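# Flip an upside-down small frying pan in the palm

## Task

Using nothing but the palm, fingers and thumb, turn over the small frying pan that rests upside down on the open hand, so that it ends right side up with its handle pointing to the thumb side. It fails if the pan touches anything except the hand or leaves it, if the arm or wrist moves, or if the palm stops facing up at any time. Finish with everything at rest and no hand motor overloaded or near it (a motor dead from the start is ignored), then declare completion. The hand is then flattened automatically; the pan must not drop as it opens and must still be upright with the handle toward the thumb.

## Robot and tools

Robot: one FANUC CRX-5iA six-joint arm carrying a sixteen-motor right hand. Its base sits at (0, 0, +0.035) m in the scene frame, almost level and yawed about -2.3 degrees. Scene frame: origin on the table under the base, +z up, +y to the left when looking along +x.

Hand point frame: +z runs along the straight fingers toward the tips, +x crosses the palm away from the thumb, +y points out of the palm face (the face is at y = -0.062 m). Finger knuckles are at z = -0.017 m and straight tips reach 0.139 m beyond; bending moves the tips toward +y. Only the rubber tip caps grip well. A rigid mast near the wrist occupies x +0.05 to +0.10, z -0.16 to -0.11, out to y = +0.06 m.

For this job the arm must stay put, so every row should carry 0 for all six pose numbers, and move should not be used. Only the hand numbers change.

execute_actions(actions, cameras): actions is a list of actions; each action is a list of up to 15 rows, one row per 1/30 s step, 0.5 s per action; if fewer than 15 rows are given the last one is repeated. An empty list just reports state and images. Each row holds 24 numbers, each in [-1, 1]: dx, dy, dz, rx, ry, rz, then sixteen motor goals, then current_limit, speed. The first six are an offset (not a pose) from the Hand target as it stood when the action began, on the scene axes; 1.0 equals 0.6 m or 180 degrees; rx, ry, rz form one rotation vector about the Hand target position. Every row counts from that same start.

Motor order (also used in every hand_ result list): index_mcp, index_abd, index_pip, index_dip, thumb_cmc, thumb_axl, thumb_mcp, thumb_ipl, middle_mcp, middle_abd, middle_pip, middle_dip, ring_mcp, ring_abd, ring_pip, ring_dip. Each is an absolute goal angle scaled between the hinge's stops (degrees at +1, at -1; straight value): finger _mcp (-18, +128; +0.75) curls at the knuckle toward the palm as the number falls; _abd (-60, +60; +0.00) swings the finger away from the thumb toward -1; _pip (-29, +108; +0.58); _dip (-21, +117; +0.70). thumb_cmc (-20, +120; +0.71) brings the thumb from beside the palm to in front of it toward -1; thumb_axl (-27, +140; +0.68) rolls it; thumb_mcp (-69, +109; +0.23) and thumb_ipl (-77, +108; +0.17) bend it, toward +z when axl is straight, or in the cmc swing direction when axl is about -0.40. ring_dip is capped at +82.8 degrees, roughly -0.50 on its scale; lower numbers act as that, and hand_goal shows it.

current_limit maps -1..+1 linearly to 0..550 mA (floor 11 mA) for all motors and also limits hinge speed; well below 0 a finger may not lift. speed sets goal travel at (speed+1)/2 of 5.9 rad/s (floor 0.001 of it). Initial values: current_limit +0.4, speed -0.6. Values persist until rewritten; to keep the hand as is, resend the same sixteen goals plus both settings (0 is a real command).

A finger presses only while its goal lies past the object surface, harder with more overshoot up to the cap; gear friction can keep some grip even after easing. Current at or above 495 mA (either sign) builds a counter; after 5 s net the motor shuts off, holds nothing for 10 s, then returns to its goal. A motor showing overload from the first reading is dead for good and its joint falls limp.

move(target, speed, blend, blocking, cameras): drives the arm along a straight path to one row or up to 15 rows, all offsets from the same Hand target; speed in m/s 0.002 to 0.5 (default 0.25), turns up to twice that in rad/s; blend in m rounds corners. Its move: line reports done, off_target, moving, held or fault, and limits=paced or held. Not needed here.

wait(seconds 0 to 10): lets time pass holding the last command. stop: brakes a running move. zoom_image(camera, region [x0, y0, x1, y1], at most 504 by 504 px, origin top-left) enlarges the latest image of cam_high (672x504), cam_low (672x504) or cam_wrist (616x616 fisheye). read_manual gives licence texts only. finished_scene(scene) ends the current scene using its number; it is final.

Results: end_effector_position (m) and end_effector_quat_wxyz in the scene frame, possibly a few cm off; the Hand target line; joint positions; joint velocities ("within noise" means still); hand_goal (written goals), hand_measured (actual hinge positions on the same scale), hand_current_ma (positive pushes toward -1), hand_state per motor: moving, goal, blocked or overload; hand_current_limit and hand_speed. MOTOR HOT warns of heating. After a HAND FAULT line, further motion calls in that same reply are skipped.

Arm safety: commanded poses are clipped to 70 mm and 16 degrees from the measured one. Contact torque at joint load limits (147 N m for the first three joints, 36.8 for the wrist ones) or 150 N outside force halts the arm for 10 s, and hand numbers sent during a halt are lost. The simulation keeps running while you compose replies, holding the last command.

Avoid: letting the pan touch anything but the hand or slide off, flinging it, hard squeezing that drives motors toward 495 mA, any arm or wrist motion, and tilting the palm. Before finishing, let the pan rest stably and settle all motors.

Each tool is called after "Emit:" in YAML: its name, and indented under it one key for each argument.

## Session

Scene 1 is done. Now scene 2.

Emit:
execute_actions:
  actions: []

Emit:
zoom_image:
  camera: "cam_wrist"
  region: [110, 120, 420, 430]

Emit:
zoom_image:
  camera: "cam_low"
  region: [325, 110, 425, 200]

Emit:
zoom_image:
  camera: "cam_high"
  region: [245, 145, 325, 215]

Scene clock: 0.00 s.
end_effector_position=(+0.5927, -0.0107, +0.4459) hand_goal=(+0.754, +0.000, +0.576, +0.696, -0.104, +0.540, +0.162, +0.106, +0.754, +0.000, +0.576, +0.696, +0.754, +0.000, +0.576, +0.696) hand_measured=(+0.764, +0.000, +0.576, +0.696, -0.088, +0.544, +0.164, +0.108, +0.768, +0.000, +0.580, +0.696, +0.768, +0.000, +0.580, +0.696) hand_current_ma=(+18, +0, +1, +0, +31, +5, +3, +3, +29, +0, +5, +0, +29, +0, +4, +0) hand_state=(goal, goal, goal, goal, goal, goal, goal, goal, goal, goal, goal, goal, goal, goal, goal, goal) hand_current_limit=0.40 hand_speed=-0.60 end_effector_quat_wxyz=(+0.694, +0.712, +0.073, +0.080)
Joint positions: [0.476 0.552 0.38 -1.629 1.782 1.379]
Joint velocities: within noise
Hand target: +0.5927, -0.0107, +0.4459; +0.694, +0.712, +0.073, +0.080

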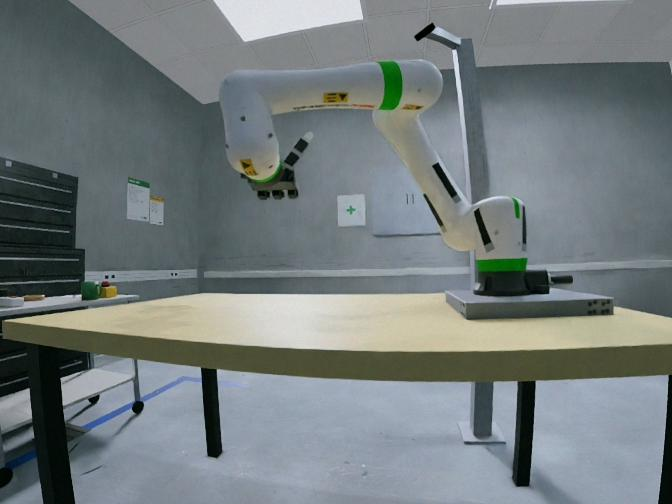

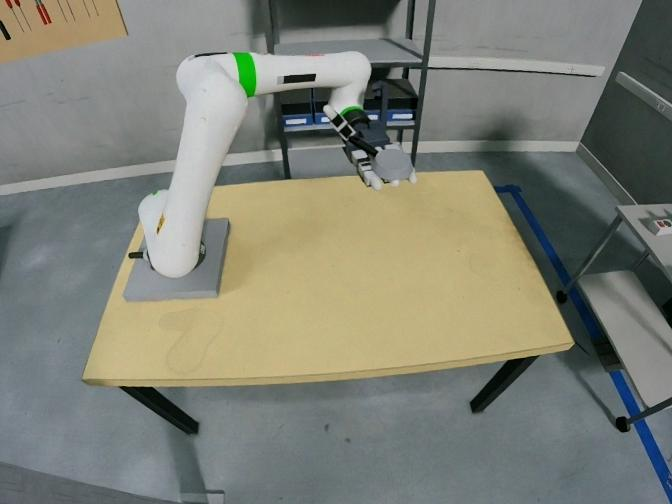

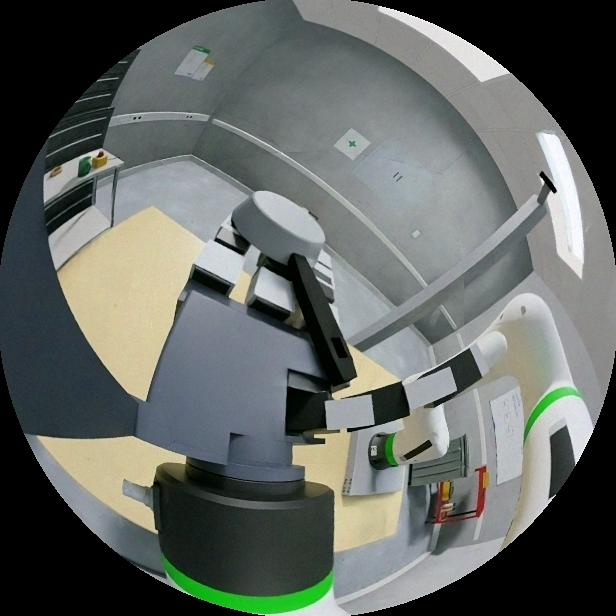

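Scaled by 1.626 from the camera's 616x616 image, which has a finer 880x880 frame.

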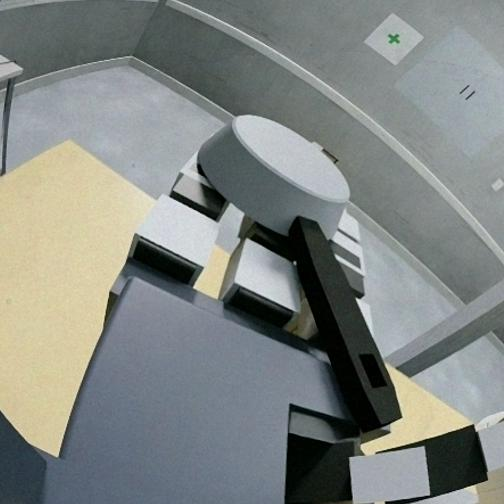

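Scaled by 5.040 from the camera's 672x504 image, which has a finer 960x720 frame.

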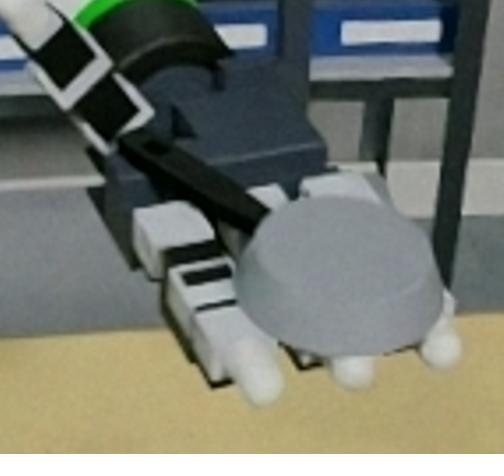

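Scaled by 6.300 from the camera's 672x504 image, which has a finer 960x720 frame.

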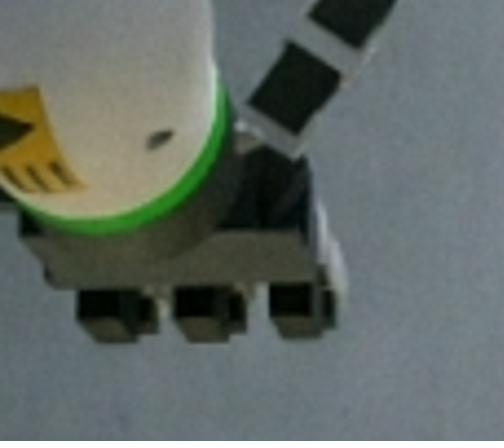

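Emit:
execute_actions:
  actions:
    - [[0,0,0,0,0,0, 0.754,0,0.576,0.696, -0.714,0.317,0.162,0.106, 0.754,0,0.576,0.696, 0.754,0,0.576,0.696, 0.4,-0.88]]
  cameras: ["cam_wrist"]

Emit:
zoom_image:
  camera: "cam_wrist"
  region: [110, 120, 460, 440]

Scene clock: 44.83 s.
end_effector_position=(+0.5927, -0.0107, +0.4459) hand_goal=(+0.754, +0.000, +0.576, +0.696, -0.714, +0.318, +0.162, +0.106, +0.754, +0.000, +0.576, +0.696, +0.754, +0.000, +0.576, +0.696) hand_measured=(+0.764, +0.000, +0.576, +0.696, -0.714, +0.320, +0.162, +0.108, +0.768, +0.000, +0.580, +0.696, +0.768, +0.000, +0.580, +0.696) hand_current_ma=(+18, +0, +1, +0, +0, +3, +1, +2, +29, +0, +5, +0, +30, +0, +4, +0) hand_state=(goal, goal, goal, goal, goal, goal, goal, goal, goal, goal, goal, goal, goal, goal, goal, goal) hand_current_limit=0.40 hand_speed=-0.88 end_effector_quat_wxyz=(+0.694, +0.712, +0.073, +0.080)
Joint positions: [0.476 0.552 0.38 -1.629 1.782 1.379]
Joint velocities: within noise
Hand target: +0.5927, -0.0107, +0.4459; +0.694, +0.712, +0.073, +0.080
Off the commanded pose: 0.000 m, 0 deg.
Images, in order (width x height): cam_wrist 616x616.

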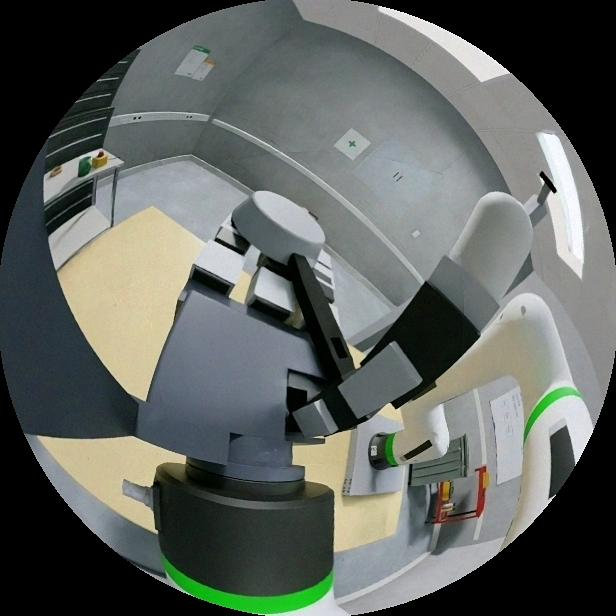

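Scaled by 1.440 from the camera's 616x616 image, which has a finer 880x880 frame.

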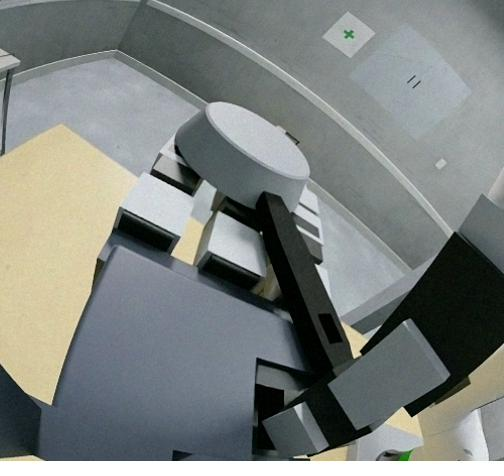

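Emit:
execute_actions:
  actions:
    - [[0,0,0,0,0,0, 0.754,0,0.576,0.696, -0.714,0.317,-0.135,-0.55, 0.754,0,0.576,0.696, 0.754,0,0.576,0.696, 0.4,-0.88]]
    - [[0,0,0,0,0,0, 0.754,0,0.576,0.696, -0.714,0.317,-0.135,-0.55, 0.754,0,0.576,0.696, 0.754,0,0.576,0.696, 0.4,-0.88]]
    - [[0,0,0,0,0,0, 0.754,0,0.576,0.696, -0.714,0.317,-0.135,-0.963, 0.754,0,0.576,0.696, 0.754,0,0.576,0.696, 0.4,-0.9]]
  cameras: ["cam_wrist"]

Emit:
zoom_image:
  camera: "cam_wrist"
  region: [110, 120, 460, 440]

Scene clock: 55.00 s.
end_effector_position=(+0.5927, -0.0107, +0.4459) hand_goal=(+0.754, +0.000, +0.576, +0.696, -0.714, +0.318, -0.134, -0.962, +0.754, +0.000, +0.576, +0.696, +0.754, +0.000, +0.576, +0.696) hand_measured=(+0.764, +0.000, +0.576, +0.696, -0.714, +0.320, -0.136, -0.740, +0.768, +0.000, +0.580, +0.696, +0.768, +0.000, +0.580, +0.696) hand_current_ma=(+18, +0, +1, +0, -1, +2, -3, +6, +29, +0, +5, +0, +30, +0, +4, +0) hand_state=(goal, goal, goal, goal, goal, goal, goal, moving, goal, goal, goal, goal, goal, goal, goal, goal) hand_current_limit=0.40 hand_speed=-0.90 end_effector_quat_wxyz=(+0.694, +0.712, +0.073, +0.080)
Joint positions: [0.476 0.552 0.38 -1.629 1.782 1.379]
Joint velocities: within noise
Hand target: +0.5927, -0.0107, +0.4459; +0.694, +0.712, +0.073, +0.080
Off the commanded pose: 0.000 m, 0 deg.
not at rest: the robot was still moving 3 seconds after this call's last action.
Images, in order (width x height): cam_wrist 616x616.

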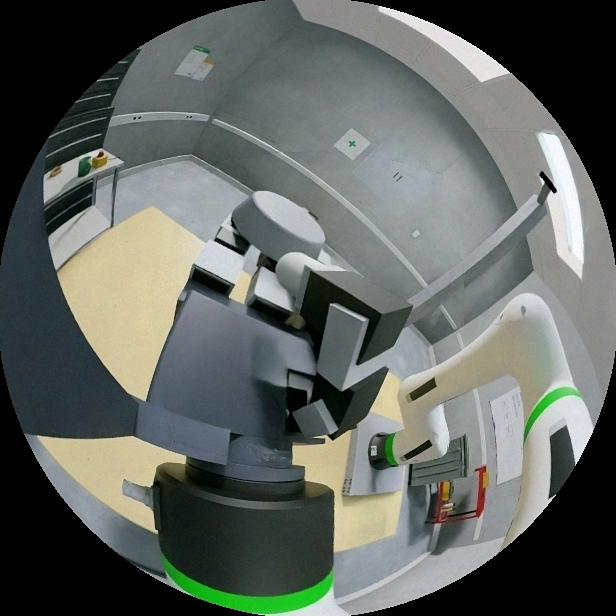

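Scaled by 1.440 from the camera's 616x616 image, which has a finer 880x880 frame.

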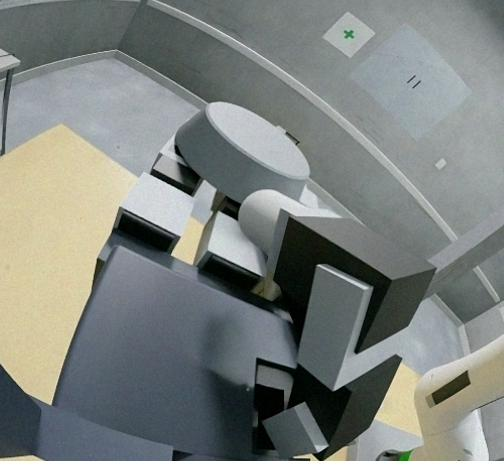

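Emit:
execute_actions:
  actions: []
  cameras: ["cam_wrist"]

Emit:
zoom_image:
  camera: "cam_wrist"
  region: [110, 120, 460, 440]

Scene clock: 57.03 s.
end_effector_position=(+0.5927, -0.0107, +0.4459) hand_goal=(+0.754, +0.000, +0.576, +0.696, -0.714, +0.318, -0.134, -0.962, +0.754, +0.000, +0.576, +0.696, +0.754, +0.000, +0.576, +0.696) hand_measured=(+0.764, +0.000, +0.576, +0.696, -0.714, +0.320, -0.136, -0.960, +0.768, +0.000, +0.580, +0.696, +0.768, +0.000, +0.580, +0.696) hand_current_ma=(+18, +0, +1, +0, -1, +2, -3, +1, +29, +0, +5, +0, +30, +0, +4, +0) hand_state=(goal, goal, goal, goal, goal, goal, goal, goal, goal, goal, goal, goal, goal, goal, goal, goal) hand_current_limit=0.40 hand_speed=-0.90 end_effector_quat_wxyz=(+0.694, +0.712, +0.073, +0.080)
Joint positions: [0.476 0.552 0.38 -1.629 1.782 1.379]
Joint velocities: within noise
Hand target: +0.5927, -0.0107, +0.4459; +0.694, +0.712, +0.073, +0.080
Off the commanded pose: 0.000 m, 0 deg.
Images, in order (width x height): cam_wrist 616x616.

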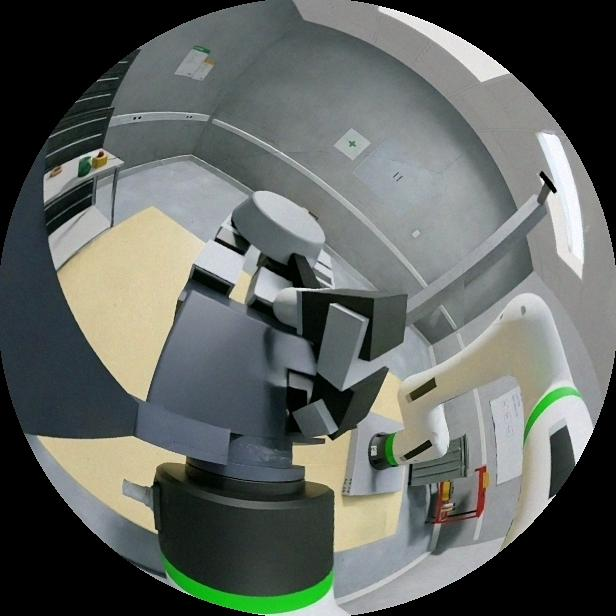

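Scaled by 1.440 from the camera's 616x616 image, which has a finer 880x880 frame.

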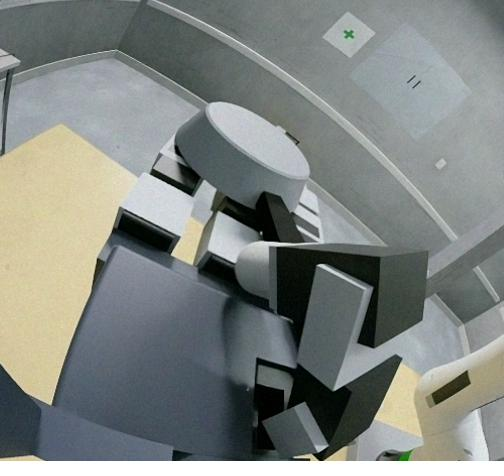

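Emit:
execute_actions:
  actions:
    - [[0,0,0,0,0,0, 0.754,0,0.576,0.696, -0.714,0.557,-0.135,-0.963, 0.754,0,0.576,0.696, 0.754,0,0.576,0.696, 0.4,-0.92]]
  cameras: ["cam_wrist", "cam_low"]

Emit:
zoom_image:
  camera: "cam_wrist"
  region: [110, 120, 460, 440]

Emit:
zoom_image:
  camera: "cam_low"
  region: [325, 110, 425, 200]

Scene clock: 62.23 s.
end_effector_position=(+0.5927, -0.0107, +0.4459) hand_goal=(+0.754, +0.000, +0.576, +0.696, -0.714, +0.558, -0.134, -0.962, +0.754, +0.000, +0.576, +0.696, +0.754, +0.000, +0.576, +0.696) hand_measured=(+0.764, +0.000, +0.576, +0.696, -0.714, +0.552, -0.136, -0.960, +0.768, +0.000, +0.580, +0.696, +0.768, +0.000, +0.580, +0.696) hand_current_ma=(+18, +0, +1, +0, -1, -13, -3, +1, +29, +0, +5, +0, +31, +0, +4, +0) hand_state=(goal, goal, goal, goal, goal, goal, goal, goal, goal, goal, goal, goal, goal, goal, goal, goal) hand_current_limit=0.40 hand_speed=-0.92 end_effector_quat_wxyz=(+0.694, +0.712, +0.073, +0.080)
Joint positions: [0.476 0.552 0.38 -1.629 1.782 1.379]
Joint velocities: within noise
Hand target: +0.5927, -0.0107, +0.4459; +0.694, +0.712, +0.073, +0.080
Off the commanded pose: 0.000 m, 0 deg.
Images, in order (width x height): cam_low 672x504, cam_wrist 616x616.

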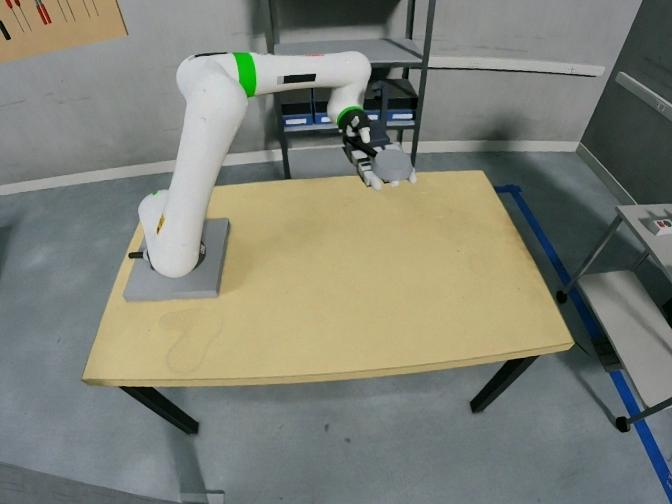

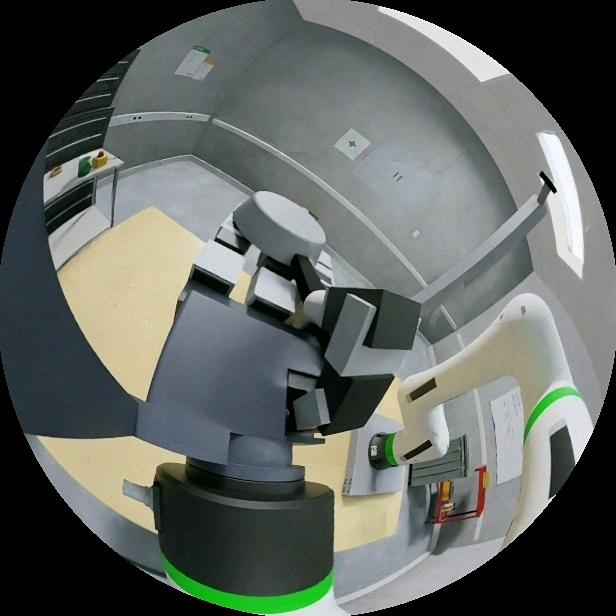

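Scaled by 1.440 from the camera's 616x616 image, which has a finer 880x880 frame.

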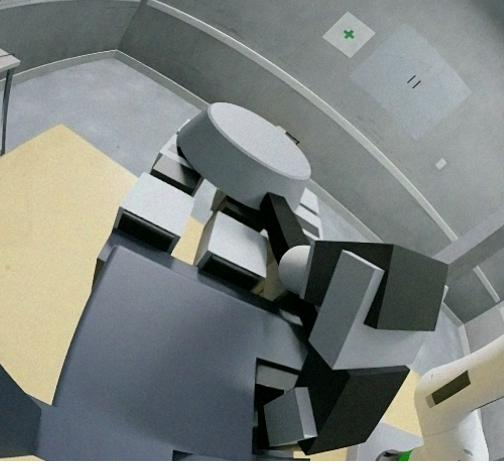

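Scaled by 5.040 from the camera's 672x504 image, which has a finer 960x720 frame.

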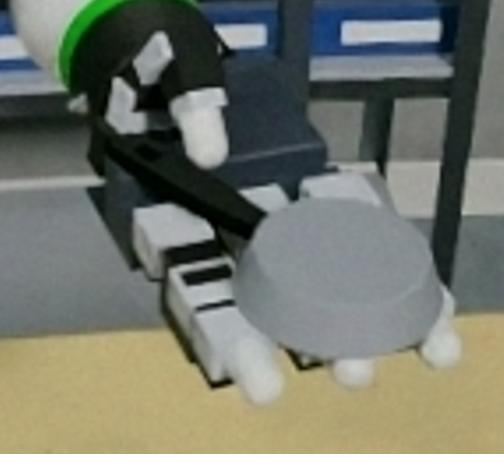

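Emit:
execute_actions:
  actions:
    - [[0,0,0,0,0,0, 0.754,0,0.576,0.696, -0.714,0.70,-0.135,-0.963, 0.754,0,0.576,0.696, 0.754,0,0.576,0.696, 0.4,-0.94]]
  cameras: ["cam_wrist", "cam_low"]

Emit:
zoom_image:
  camera: "cam_wrist"
  region: [110, 120, 460, 440]

Emit:
zoom_image:
  camera: "cam_low"
  region: [325, 110, 425, 200]

Scene clock: 67.17 s.
end_effector_position=(+0.5927, -0.0107, +0.4459) hand_goal=(+0.754, +0.000, +0.576, +0.696, -0.714, +0.700, -0.134, -0.962, +0.754, +0.000, +0.576, +0.696, +0.754, +0.000, +0.576, +0.696) hand_measured=(+0.764, +0.000, +0.576, +0.696, -0.714, +0.692, -0.136, -0.960, +0.768, +0.000, +0.580, +0.696, +0.770, +0.000, +0.580, +0.696) hand_current_ma=(+18, +0, +1, +0, -1, -14, -3, +1, +30, +0, +6, +0, +32, +0, +4, +0) hand_state=(goal, goal, goal, goal, goal, goal, goal, goal, goal, goal, goal, goal, goal, goal, goal, goal) hand_current_limit=0.40 hand_speed=-0.94 end_effector_quat_wxyz=(+0.694, +0.712, +0.073, +0.080)
Joint positions: [0.476 0.552 0.38 -1.629 1.782 1.379]
Joint velocities: within noise
Hand target: +0.5927, -0.0107, +0.4459; +0.694, +0.712, +0.073, +0.080
Off the commanded pose: 0.000 m, 0 deg.
Images, in order (width x height): cam_low 672x504, cam_wrist 616x616.

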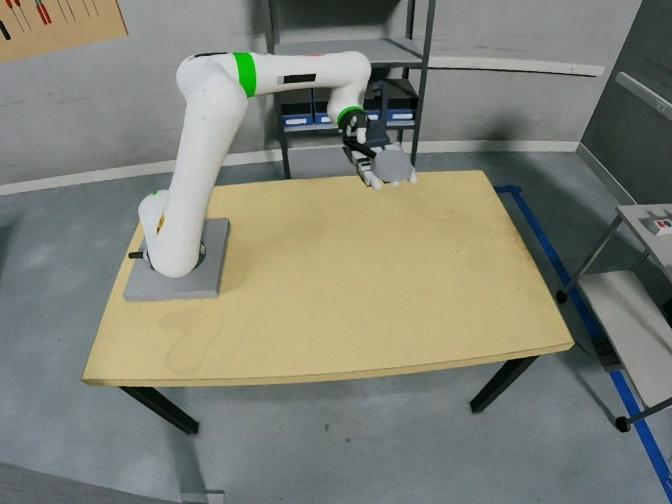

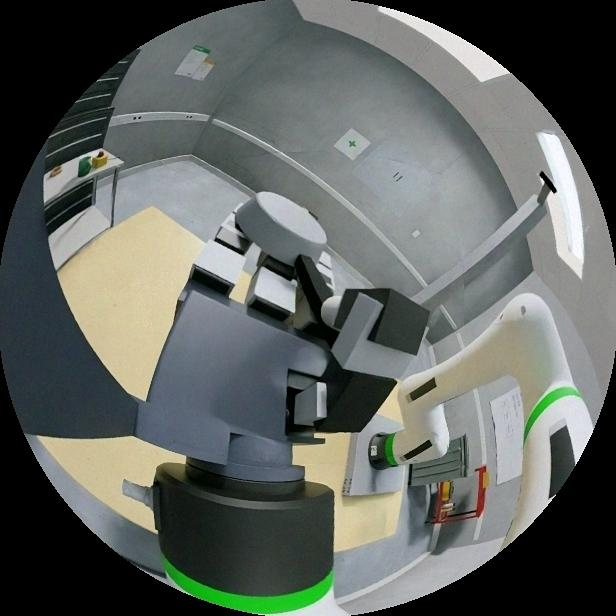

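Scaled by 1.440 from the camera's 616x616 image, which has a finer 880x880 frame.

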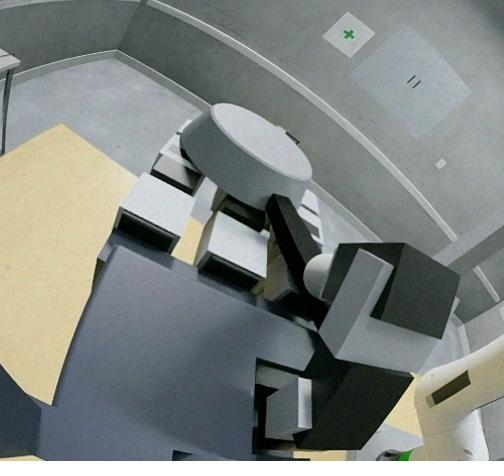

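Scaled by 5.040 from the camera's 672x504 image, which has a finer 960x720 frame.

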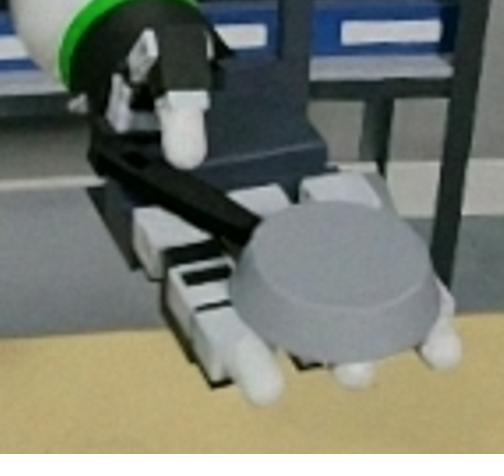

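Emit:
execute_actions:
  actions:
    - [[0,0,0,0,0,0, 0.754,0,0.576,0.696, -0.714,0.85,-0.135,-0.963, 0.754,0,0.576,0.696, 0.754,0,0.576,0.696, 0.4,-0.94]]
  cameras: ["cam_wrist", "cam_low"]

Emit:
zoom_image:
  camera: "cam_wrist"
  region: [110, 120, 460, 440]

Emit:
zoom_image:
  camera: "cam_low"
  region: [325, 110, 425, 200]

Scene clock: 71.90 s.
end_effector_position=(+0.5927, -0.0107, +0.4459) hand_goal=(+0.754, +0.000, +0.576, +0.696, -0.714, +0.850, -0.134, -0.962, +0.754, +0.000, +0.576, +0.696, +0.754, +0.000, +0.576, +0.696) hand_measured=(+0.764, +0.000, +0.576, +0.696, -0.714, +0.846, -0.136, -0.962, +0.768, +0.000, +0.580, +0.696, +0.770, +0.000, +0.580, +0.696) hand_current_ma=(+18, +0, +1, +0, -1, -6, -3, +1, +30, +0, +6, +0, +32, +0, +5, +0) hand_state=(goal, goal, goal, goal, goal, goal, goal, goal, goal, goal, goal, goal, goal, goal, goal, goal) hand_current_limit=0.40 hand_speed=-0.94 end_effector_quat_wxyz=(+0.694, +0.712, +0.073, +0.080)
Joint positions: [0.476 0.552 0.38 -1.629 1.782 1.379]
Joint velocities: within noise
Hand target: +0.5927, -0.0107, +0.4459; +0.694, +0.712, +0.073, +0.080
Off the commanded pose: 0.000 m, 0 deg.
Images, in order (width x height): cam_low 672x504, cam_wrist 616x616.

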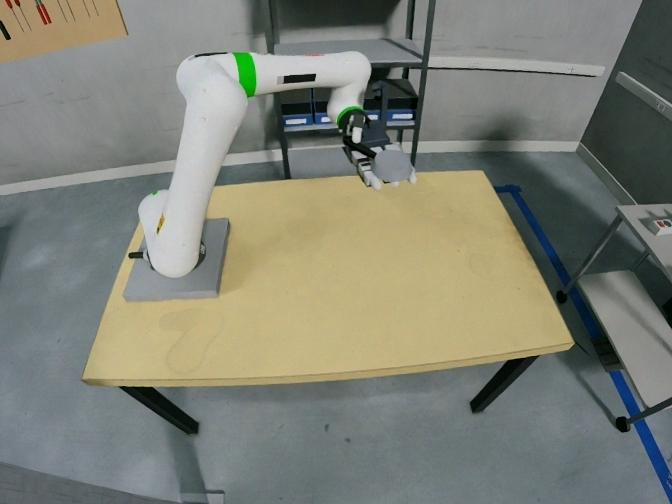

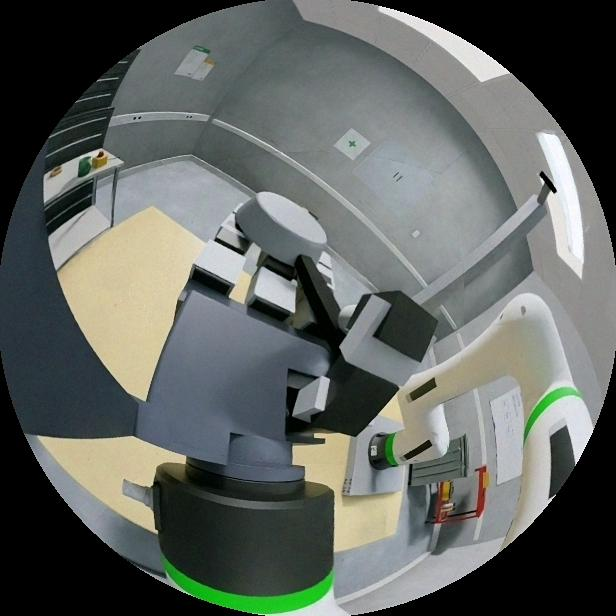

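Scaled by 1.440 from the camera's 616x616 image, which has a finer 880x880 frame.

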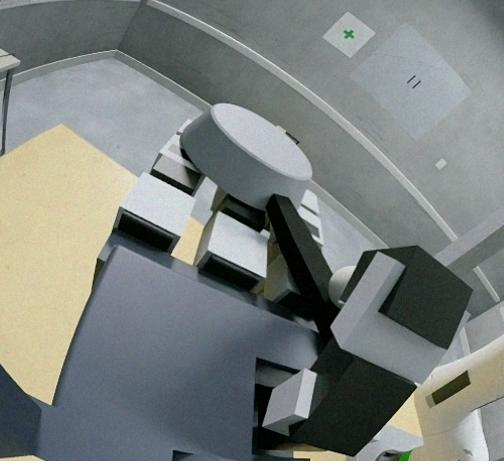

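Scaled by 5.040 from the camera's 672x504 image, which has a finer 960x720 frame.

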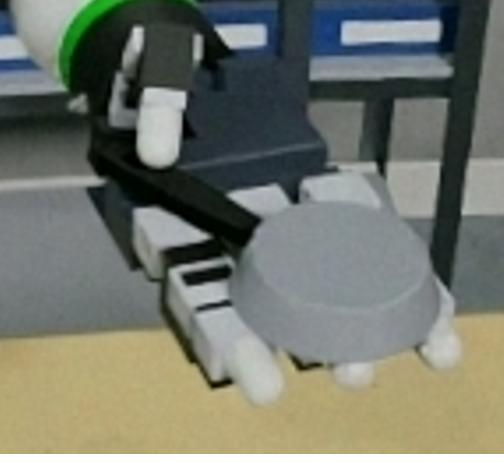

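Emit:
execute_actions:
  actions:
    - [[0,0,0,0,0,0, 0.754,0,0.576,0.696, -0.714,0.85,-0.135,-0.59, 0.754,0,0.576,0.696, 0.754,0,0.576,0.696, 0.4,-0.86]]
    - [[0,0,0,0,0,0, 0.754,0,0.576,0.696, -0.714,0.85,-0.135,-0.59, 0.754,0,0.576,0.696, 0.754,0,0.576,0.696, 0.4,-0.86]]
    - [[0,0,0,0,0,0, 0.754,0,0.576,0.696, -0.643,0.365,-0.173,-0.59, 0.754,0,0.576,0.696, 0.754,0,0.576,0.696, 0.4,-0.86]]
    - [[0,0,0,0,0,0, 0.754,0,0.576,0.696, -0.643,0.365,-0.173,-0.59, 0.754,0,0.576,0.696, 0.754,0,0.576,0.696, 0.4,-0.86]]
    - [[0,0,0,0,0,0, 0.754,0,0.576,0.696, -0.643,0.365,-0.173,-0.59, 0.754,0,0.576,0.696, 0.754,0,0.576,0.696, 0.4,-0.86]]
  cameras: ["cam_wrist"]

Emit:
execute_actions:
  actions:
    - [[0,0,0,0,0,0, 0.754,0,0.576,0.696, -0.643,0.365,-0.173,-0.975, 0.754,0,0.576,0.696, 0.754,0,0.576,0.696, 0.4,-0.9]]
  cameras: ["cam_wrist", "cam_low"]

Emit:
zoom_image:
  camera: "cam_wrist"
  region: [110, 120, 460, 440]

Emit:
zoom_image:
  camera: "cam_low"
  region: [325, 110, 425, 200]

Scene clock: 94.87 s.
end_effector_position=(+0.5927, -0.0107, +0.4459) hand_goal=(+0.754, +0.000, +0.576, +0.696, -0.642, +0.366, -0.172, -0.590, +0.754, +0.000, +0.576, +0.696, +0.754, +0.000, +0.576, +0.696) hand_measured=(+0.764, +0.000, +0.576, +0.696, -0.644, +0.368, -0.174, -0.596, +0.768, +0.000, +0.580, +0.696, +0.770, +0.000, +0.580, +0.696) hand_current_ma=(+18, +0, +1, +0, -2, +3, -3, -10, +30, +0, +6, +0, +32, +0, +5, +0) hand_state=(goal, goal, goal, goal, goal, goal, goal, goal, goal, goal, goal, goal, goal, goal, goal, goal) hand_current_limit=0.40 hand_speed=-0.86 end_effector_quat_wxyz=(+0.694, +0.712, +0.073, +0.080)
Joint positions: [0.476 0.552 0.38 -1.629 1.782 1.379]
Joint velocities: within noise
Hand target: +0.5927, -0.0107, +0.4459; +0.694, +0.712, +0.073, +0.080
Off the commanded pose: 0.000 m, 0 deg.
Images, in order (width x height): cam_wrist 616x616.

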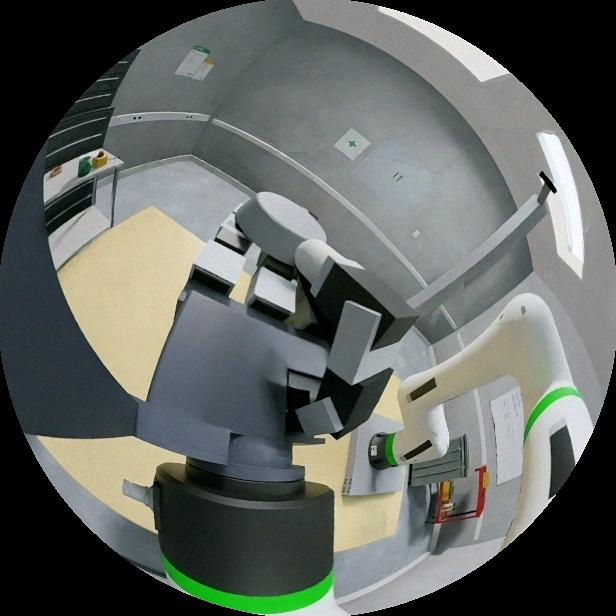

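Scene clock: 97.20 s.
end_effector_position=(+0.5927, -0.0107, +0.4459) hand_goal=(+0.754, +0.000, +0.576, +0.696, -0.642, +0.366, -0.172, -0.974, +0.754, +0.000, +0.576, +0.696, +0.754, +0.000, +0.576, +0.696) hand_measured=(+0.764, +0.000, +0.576, +0.696, -0.644, +0.368, -0.174, -0.972, +0.768, +0.000, +0.580, +0.696, +0.770, +0.000, +0.580, +0.696) hand_current_ma=(+18, +0, +1, +0, -2, +3, -3, +1, +30, +0, +6, +0, +32, +0, +5, +0) hand_state=(goal, goal, goal, goal, goal, goal, goal, goal, goal, goal, goal, goal, goal, goal, goal, goal) hand_current_limit=0.40 hand_speed=-0.90 end_effector_quat_wxyz=(+0.694, +0.712, +0.073, +0.080)
Joint positions: [0.476 0.552 0.38 -1.629 1.782 1.379]
Joint velocities: within noise
Hand target: +0.5927, -0.0107, +0.4459; +0.694, +0.712, +0.073, +0.080
Off the commanded pose: 0.000 m, 0 deg.
Images, in order (width x height): cam_low 672x504, cam_wrist 616x616.

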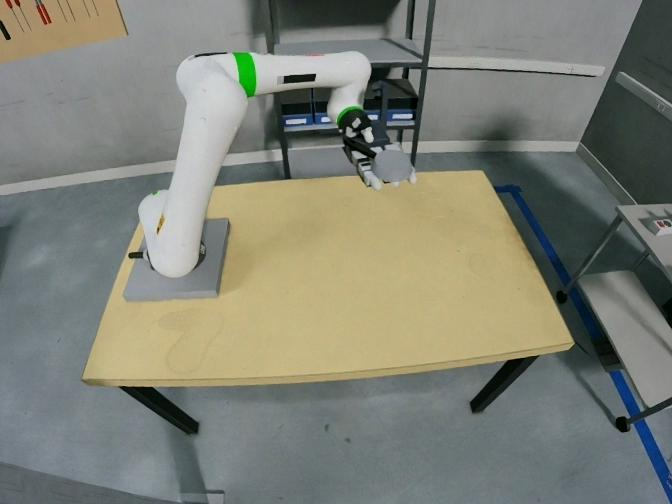

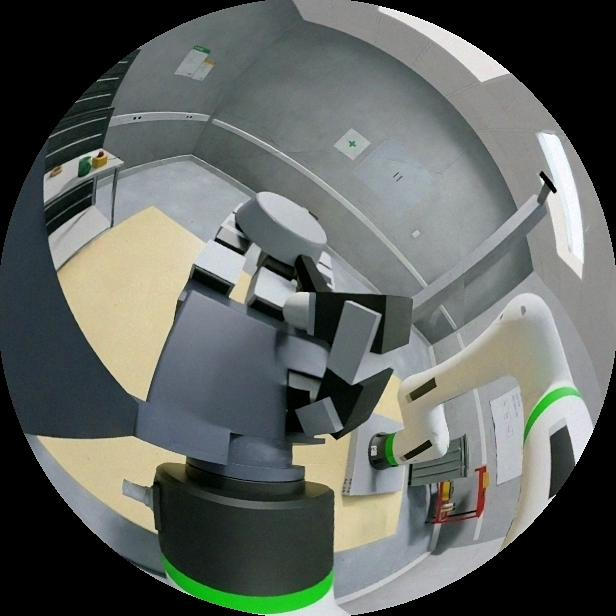

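Scaled by 1.440 from the camera's 616x616 image, which has a finer 880x880 frame.

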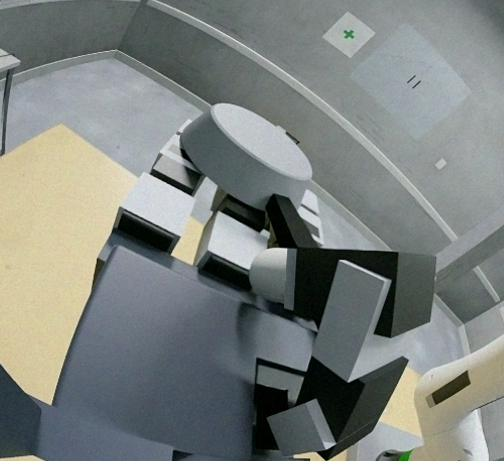

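Scaled by 5.040 from the camera's 672x504 image, which has a finer 960x720 frame.

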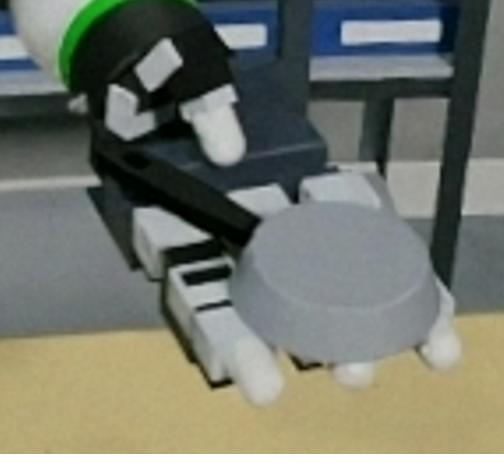

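Emit:
execute_actions:
  actions:
    - [[0,0,0,0,0,0, 0.754,0,0.576,0.696, -0.643,0.60,-0.190,-0.978, 0.754,0,0.576,0.696, 0.754,0,0.576,0.696, 0.4,-0.92]]
  cameras: ["cam_wrist"]

Emit:
execute_actions:
  actions:
    - [[0,0,0,0,0,0, 0.754,0,0.576,0.696, -0.643,0.75,-0.215,-0.955, 0.754,0,0.576,0.696, 0.754,0,0.576,0.696, 0.4,-0.94]]
  cameras: ["cam_wrist", "cam_low"]

Emit:
zoom_image:
  camera: "cam_wrist"
  region: [110, 120, 460, 440]

Emit:
zoom_image:
  camera: "cam_low"
  region: [325, 110, 425, 200]

Scene clock: 103.80 s.
end_effector_position=(+0.5927, -0.0107, +0.4459) hand_goal=(+0.754, +0.000, +0.576, +0.696, -0.642, +0.600, -0.190, -0.978, +0.754, +0.000, +0.576, +0.696, +0.754, +0.000, +0.576, +0.696) hand_measured=(+0.764, +0.000, +0.576, +0.696, -0.644, +0.594, -0.192, -0.976, +0.768, +0.000, +0.580, +0.696, +0.770, +0.000, +0.580, +0.696) hand_current_ma=(+19, +0, +1, +0, -2, -10, -2, +1, +30, +0, +6, +0, +32, +0, +5, +0) hand_state=(goal, goal, goal, goal, goal, goal, goal, goal, goal, goal, goal, goal, goal, goal, goal, goal) hand_current_limit=0.40 hand_speed=-0.92 end_effector_quat_wxyz=(+0.694, +0.712, +0.073, +0.080)
Joint positions: [0.476 0.552 0.38 -1.629 1.782 1.379]
Joint velocities: within noise
Hand target: +0.5927, -0.0107, +0.4459; +0.694, +0.712, +0.073, +0.080
Off the commanded pose: 0.000 m, 0 deg.
Images, in order (width x height): cam_wrist 616x616.

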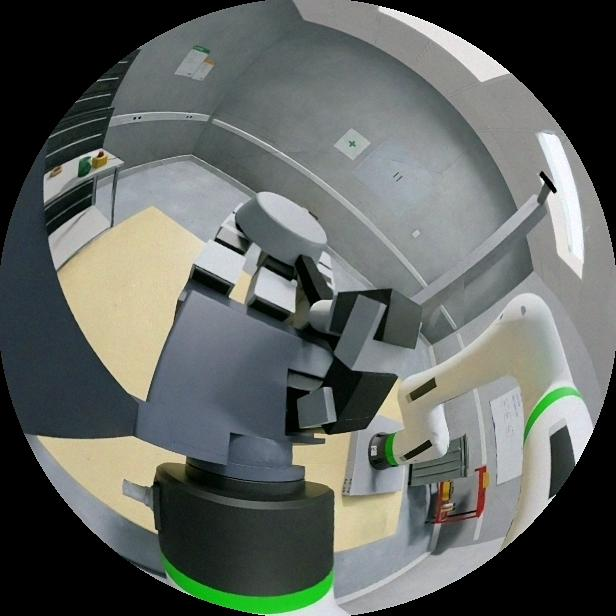

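Scene clock: 105.27 s.
end_effector_position=(+0.5927, -0.0107, +0.4459) hand_goal=(+0.754, +0.000, +0.576, +0.696, -0.642, +0.750, -0.214, -0.954, +0.754, +0.000, +0.576, +0.696, +0.754, +0.000, +0.576, +0.696) hand_measured=(+0.768, +0.000, +0.580, +0.696, -0.644, +0.748, -0.216, -0.958, +0.768, +0.000, +0.580, +0.696, +0.772, +0.000, +0.580, +0.696) hand_current_ma=(+28, +0, +3, +0, -2, -4, -2, -6, +30, +0, +6, +0, +38, +0, +6, +0) hand_state=(goal, goal, goal, goal, goal, goal, goal, goal, goal, goal, goal, goal, goal, goal, goal, goal) hand_current_limit=0.40 hand_speed=-0.94 end_effector_quat_wxyz=(+0.694, +0.712, +0.073, +0.080)
Joint positions: [0.476 0.552 0.38 -1.629 1.782 1.379]
Joint velocities: within noise
Hand target: +0.5927, -0.0107, +0.4459; +0.694, +0.712, +0.073, +0.080
Off the commanded pose: 0.000 m, 0 deg.
Images, in order (width x height): cam_low 672x504, cam_wrist 616x616.

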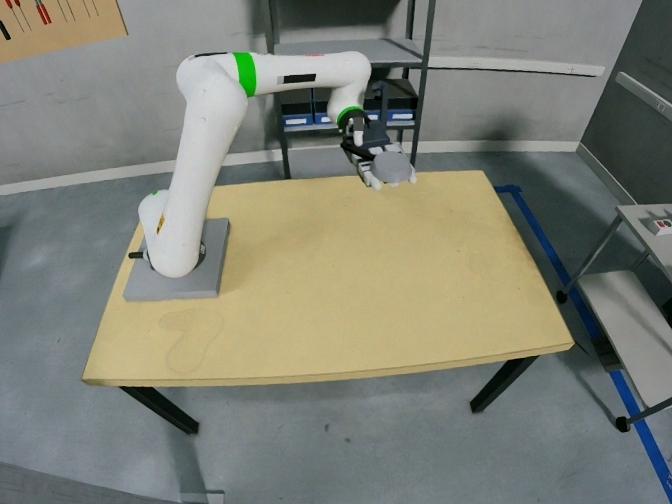

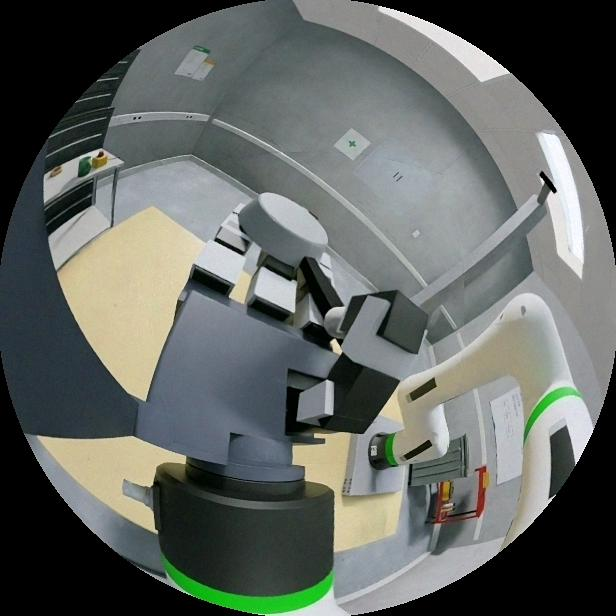

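Scaled by 1.440 from the camera's 616x616 image, which has a finer 880x880 frame.

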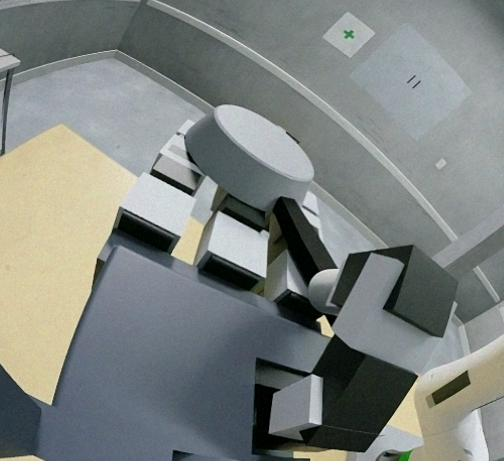

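Scaled by 5.040 from the camera's 672x504 image, which has a finer 960x720 frame.

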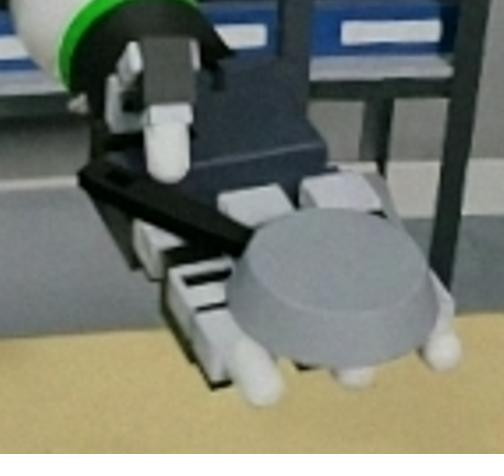

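Emit:
execute_actions:
  actions:
    - [[0,0,0,0,0,0, 0.754,0,0.576,0.696, -0.643,0.88,-0.242,-0.929, 0.754,0,0.576,0.696, 0.754,0,0.576,0.696, 0.4,-0.94]]
  cameras: ["cam_wrist"]

Emit:
execute_actions:
  actions:
    - [[0,0,0,0,0,0, 0.754,0,0.576,0.696, -0.643,0.92,-0.31,-0.82, 0.754,0,0.576,0.696, 0.754,0,0.576,0.696, 0.4,-0.94]]
  cameras: ["cam_wrist", "cam_low"]

Emit:
zoom_image:
  camera: "cam_wrist"
  region: [110, 120, 460, 440]

Emit:
zoom_image:
  camera: "cam_low"
  region: [325, 110, 425, 200]

Scene clock: 111.50 s.
end_effector_position=(+0.5927, -0.0107, +0.4459) hand_goal=(+0.754, +0.000, +0.576, +0.696, -0.642, +0.880, -0.242, -0.928, +0.754, +0.000, +0.576, +0.696, +0.754, +0.000, +0.576, +0.696) hand_measured=(+0.768, +0.000, +0.580, +0.696, -0.644, +0.876, -0.244, -0.932, +0.770, +0.000, +0.580, +0.696, +0.772, +0.000, +0.580, +0.696) hand_current_ma=(+29, +0, +4, +0, -2, -9, -2, -6, +31, +0, +6, +0, +38, +0, +6, +0) hand_state=(goal, goal, goal, goal, goal, goal, goal, goal, goal, goal, goal, goal, goal, goal, goal, goal) hand_current_limit=0.40 hand_speed=-0.94 end_effector_quat_wxyz=(+0.694, +0.712, +0.073, +0.080)
Joint positions: [0.476 0.552 0.38 -1.629 1.782 1.379]
Joint velocities: within noise
Hand target: +0.5927, -0.0107, +0.4459; +0.694, +0.712, +0.073, +0.080
Off the commanded pose: 0.000 m, 0 deg.
Images, in order (width x height): cam_wrist 616x616.

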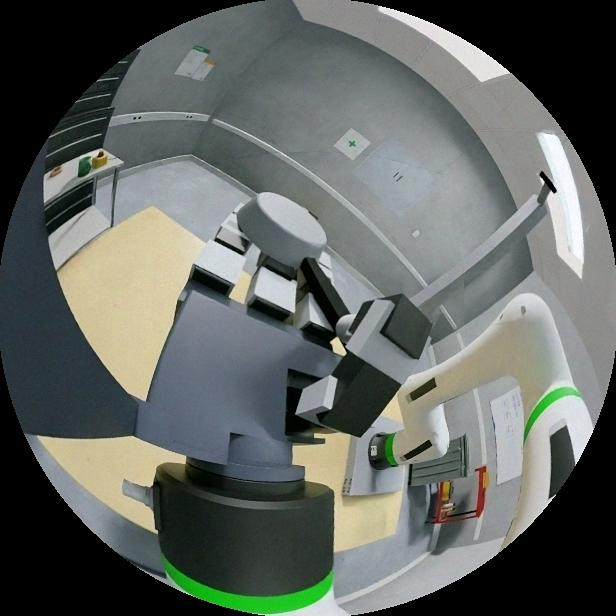

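Scene clock: 112.70 s.
end_effector_position=(+0.5927, -0.0107, +0.4459) hand_goal=(+0.754, +0.000, +0.576, +0.696, -0.642, +0.920, -0.310, -0.820, +0.754, +0.000, +0.576, +0.696, +0.754, +0.000, +0.576, +0.696) hand_measured=(+0.768, +0.000, +0.580, +0.696, -0.644, +0.916, -0.312, -0.826, +0.770, +0.000, +0.580, +0.696, +0.772, +0.000, +0.580, +0.696) hand_current_ma=(+29, +0, +4, +0, -1, -5, -3, -10, +31, +0, +6, +0, +38, +0, +6, +0) hand_state=(goal, goal, goal, goal, goal, goal, goal, goal, goal, goal, goal, goal, goal, goal, goal, goal) hand_current_limit=0.40 hand_speed=-0.94 end_effector_quat_wxyz=(+0.694, +0.712, +0.073, +0.080)
Joint positions: [0.476 0.552 0.38 -1.629 1.782 1.379]
Joint velocities: within noise
Hand target: +0.5927, -0.0107, +0.4459; +0.694, +0.712, +0.073, +0.080
Off the commanded pose: 0.000 m, 0 deg.
Images, in order (width x height): cam_low 672x504, cam_wrist 616x616.

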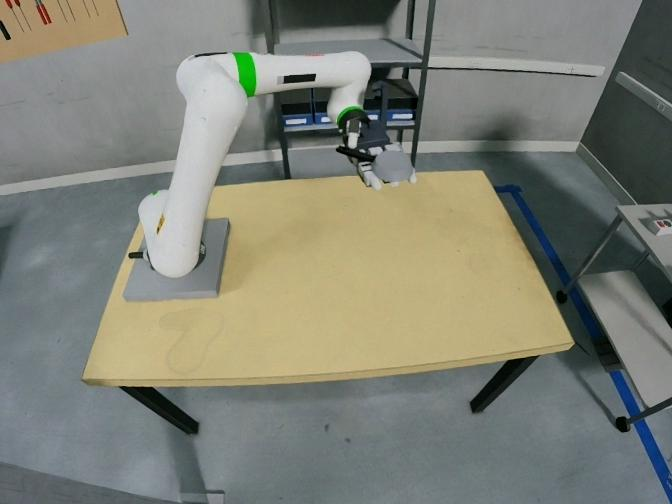

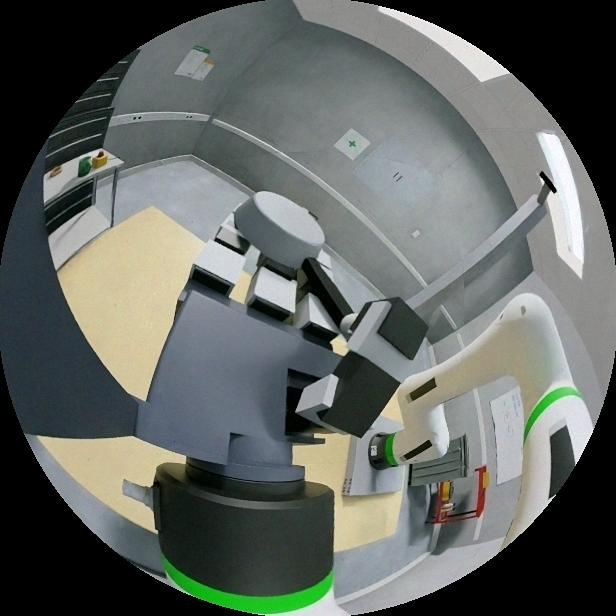

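Scaled by 1.440 from the camera's 616x616 image, which has a finer 880x880 frame.

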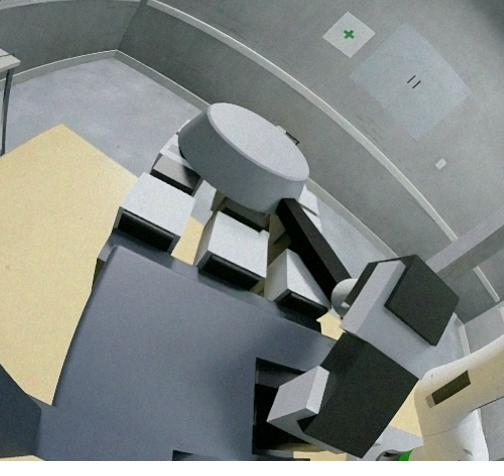

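Scaled by 5.040 from the camera's 672x504 image, which has a finer 960x720 frame.

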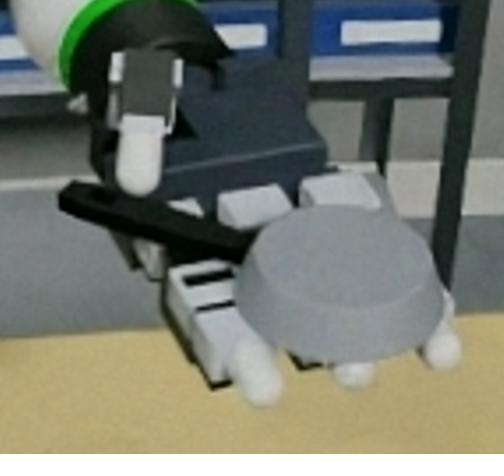

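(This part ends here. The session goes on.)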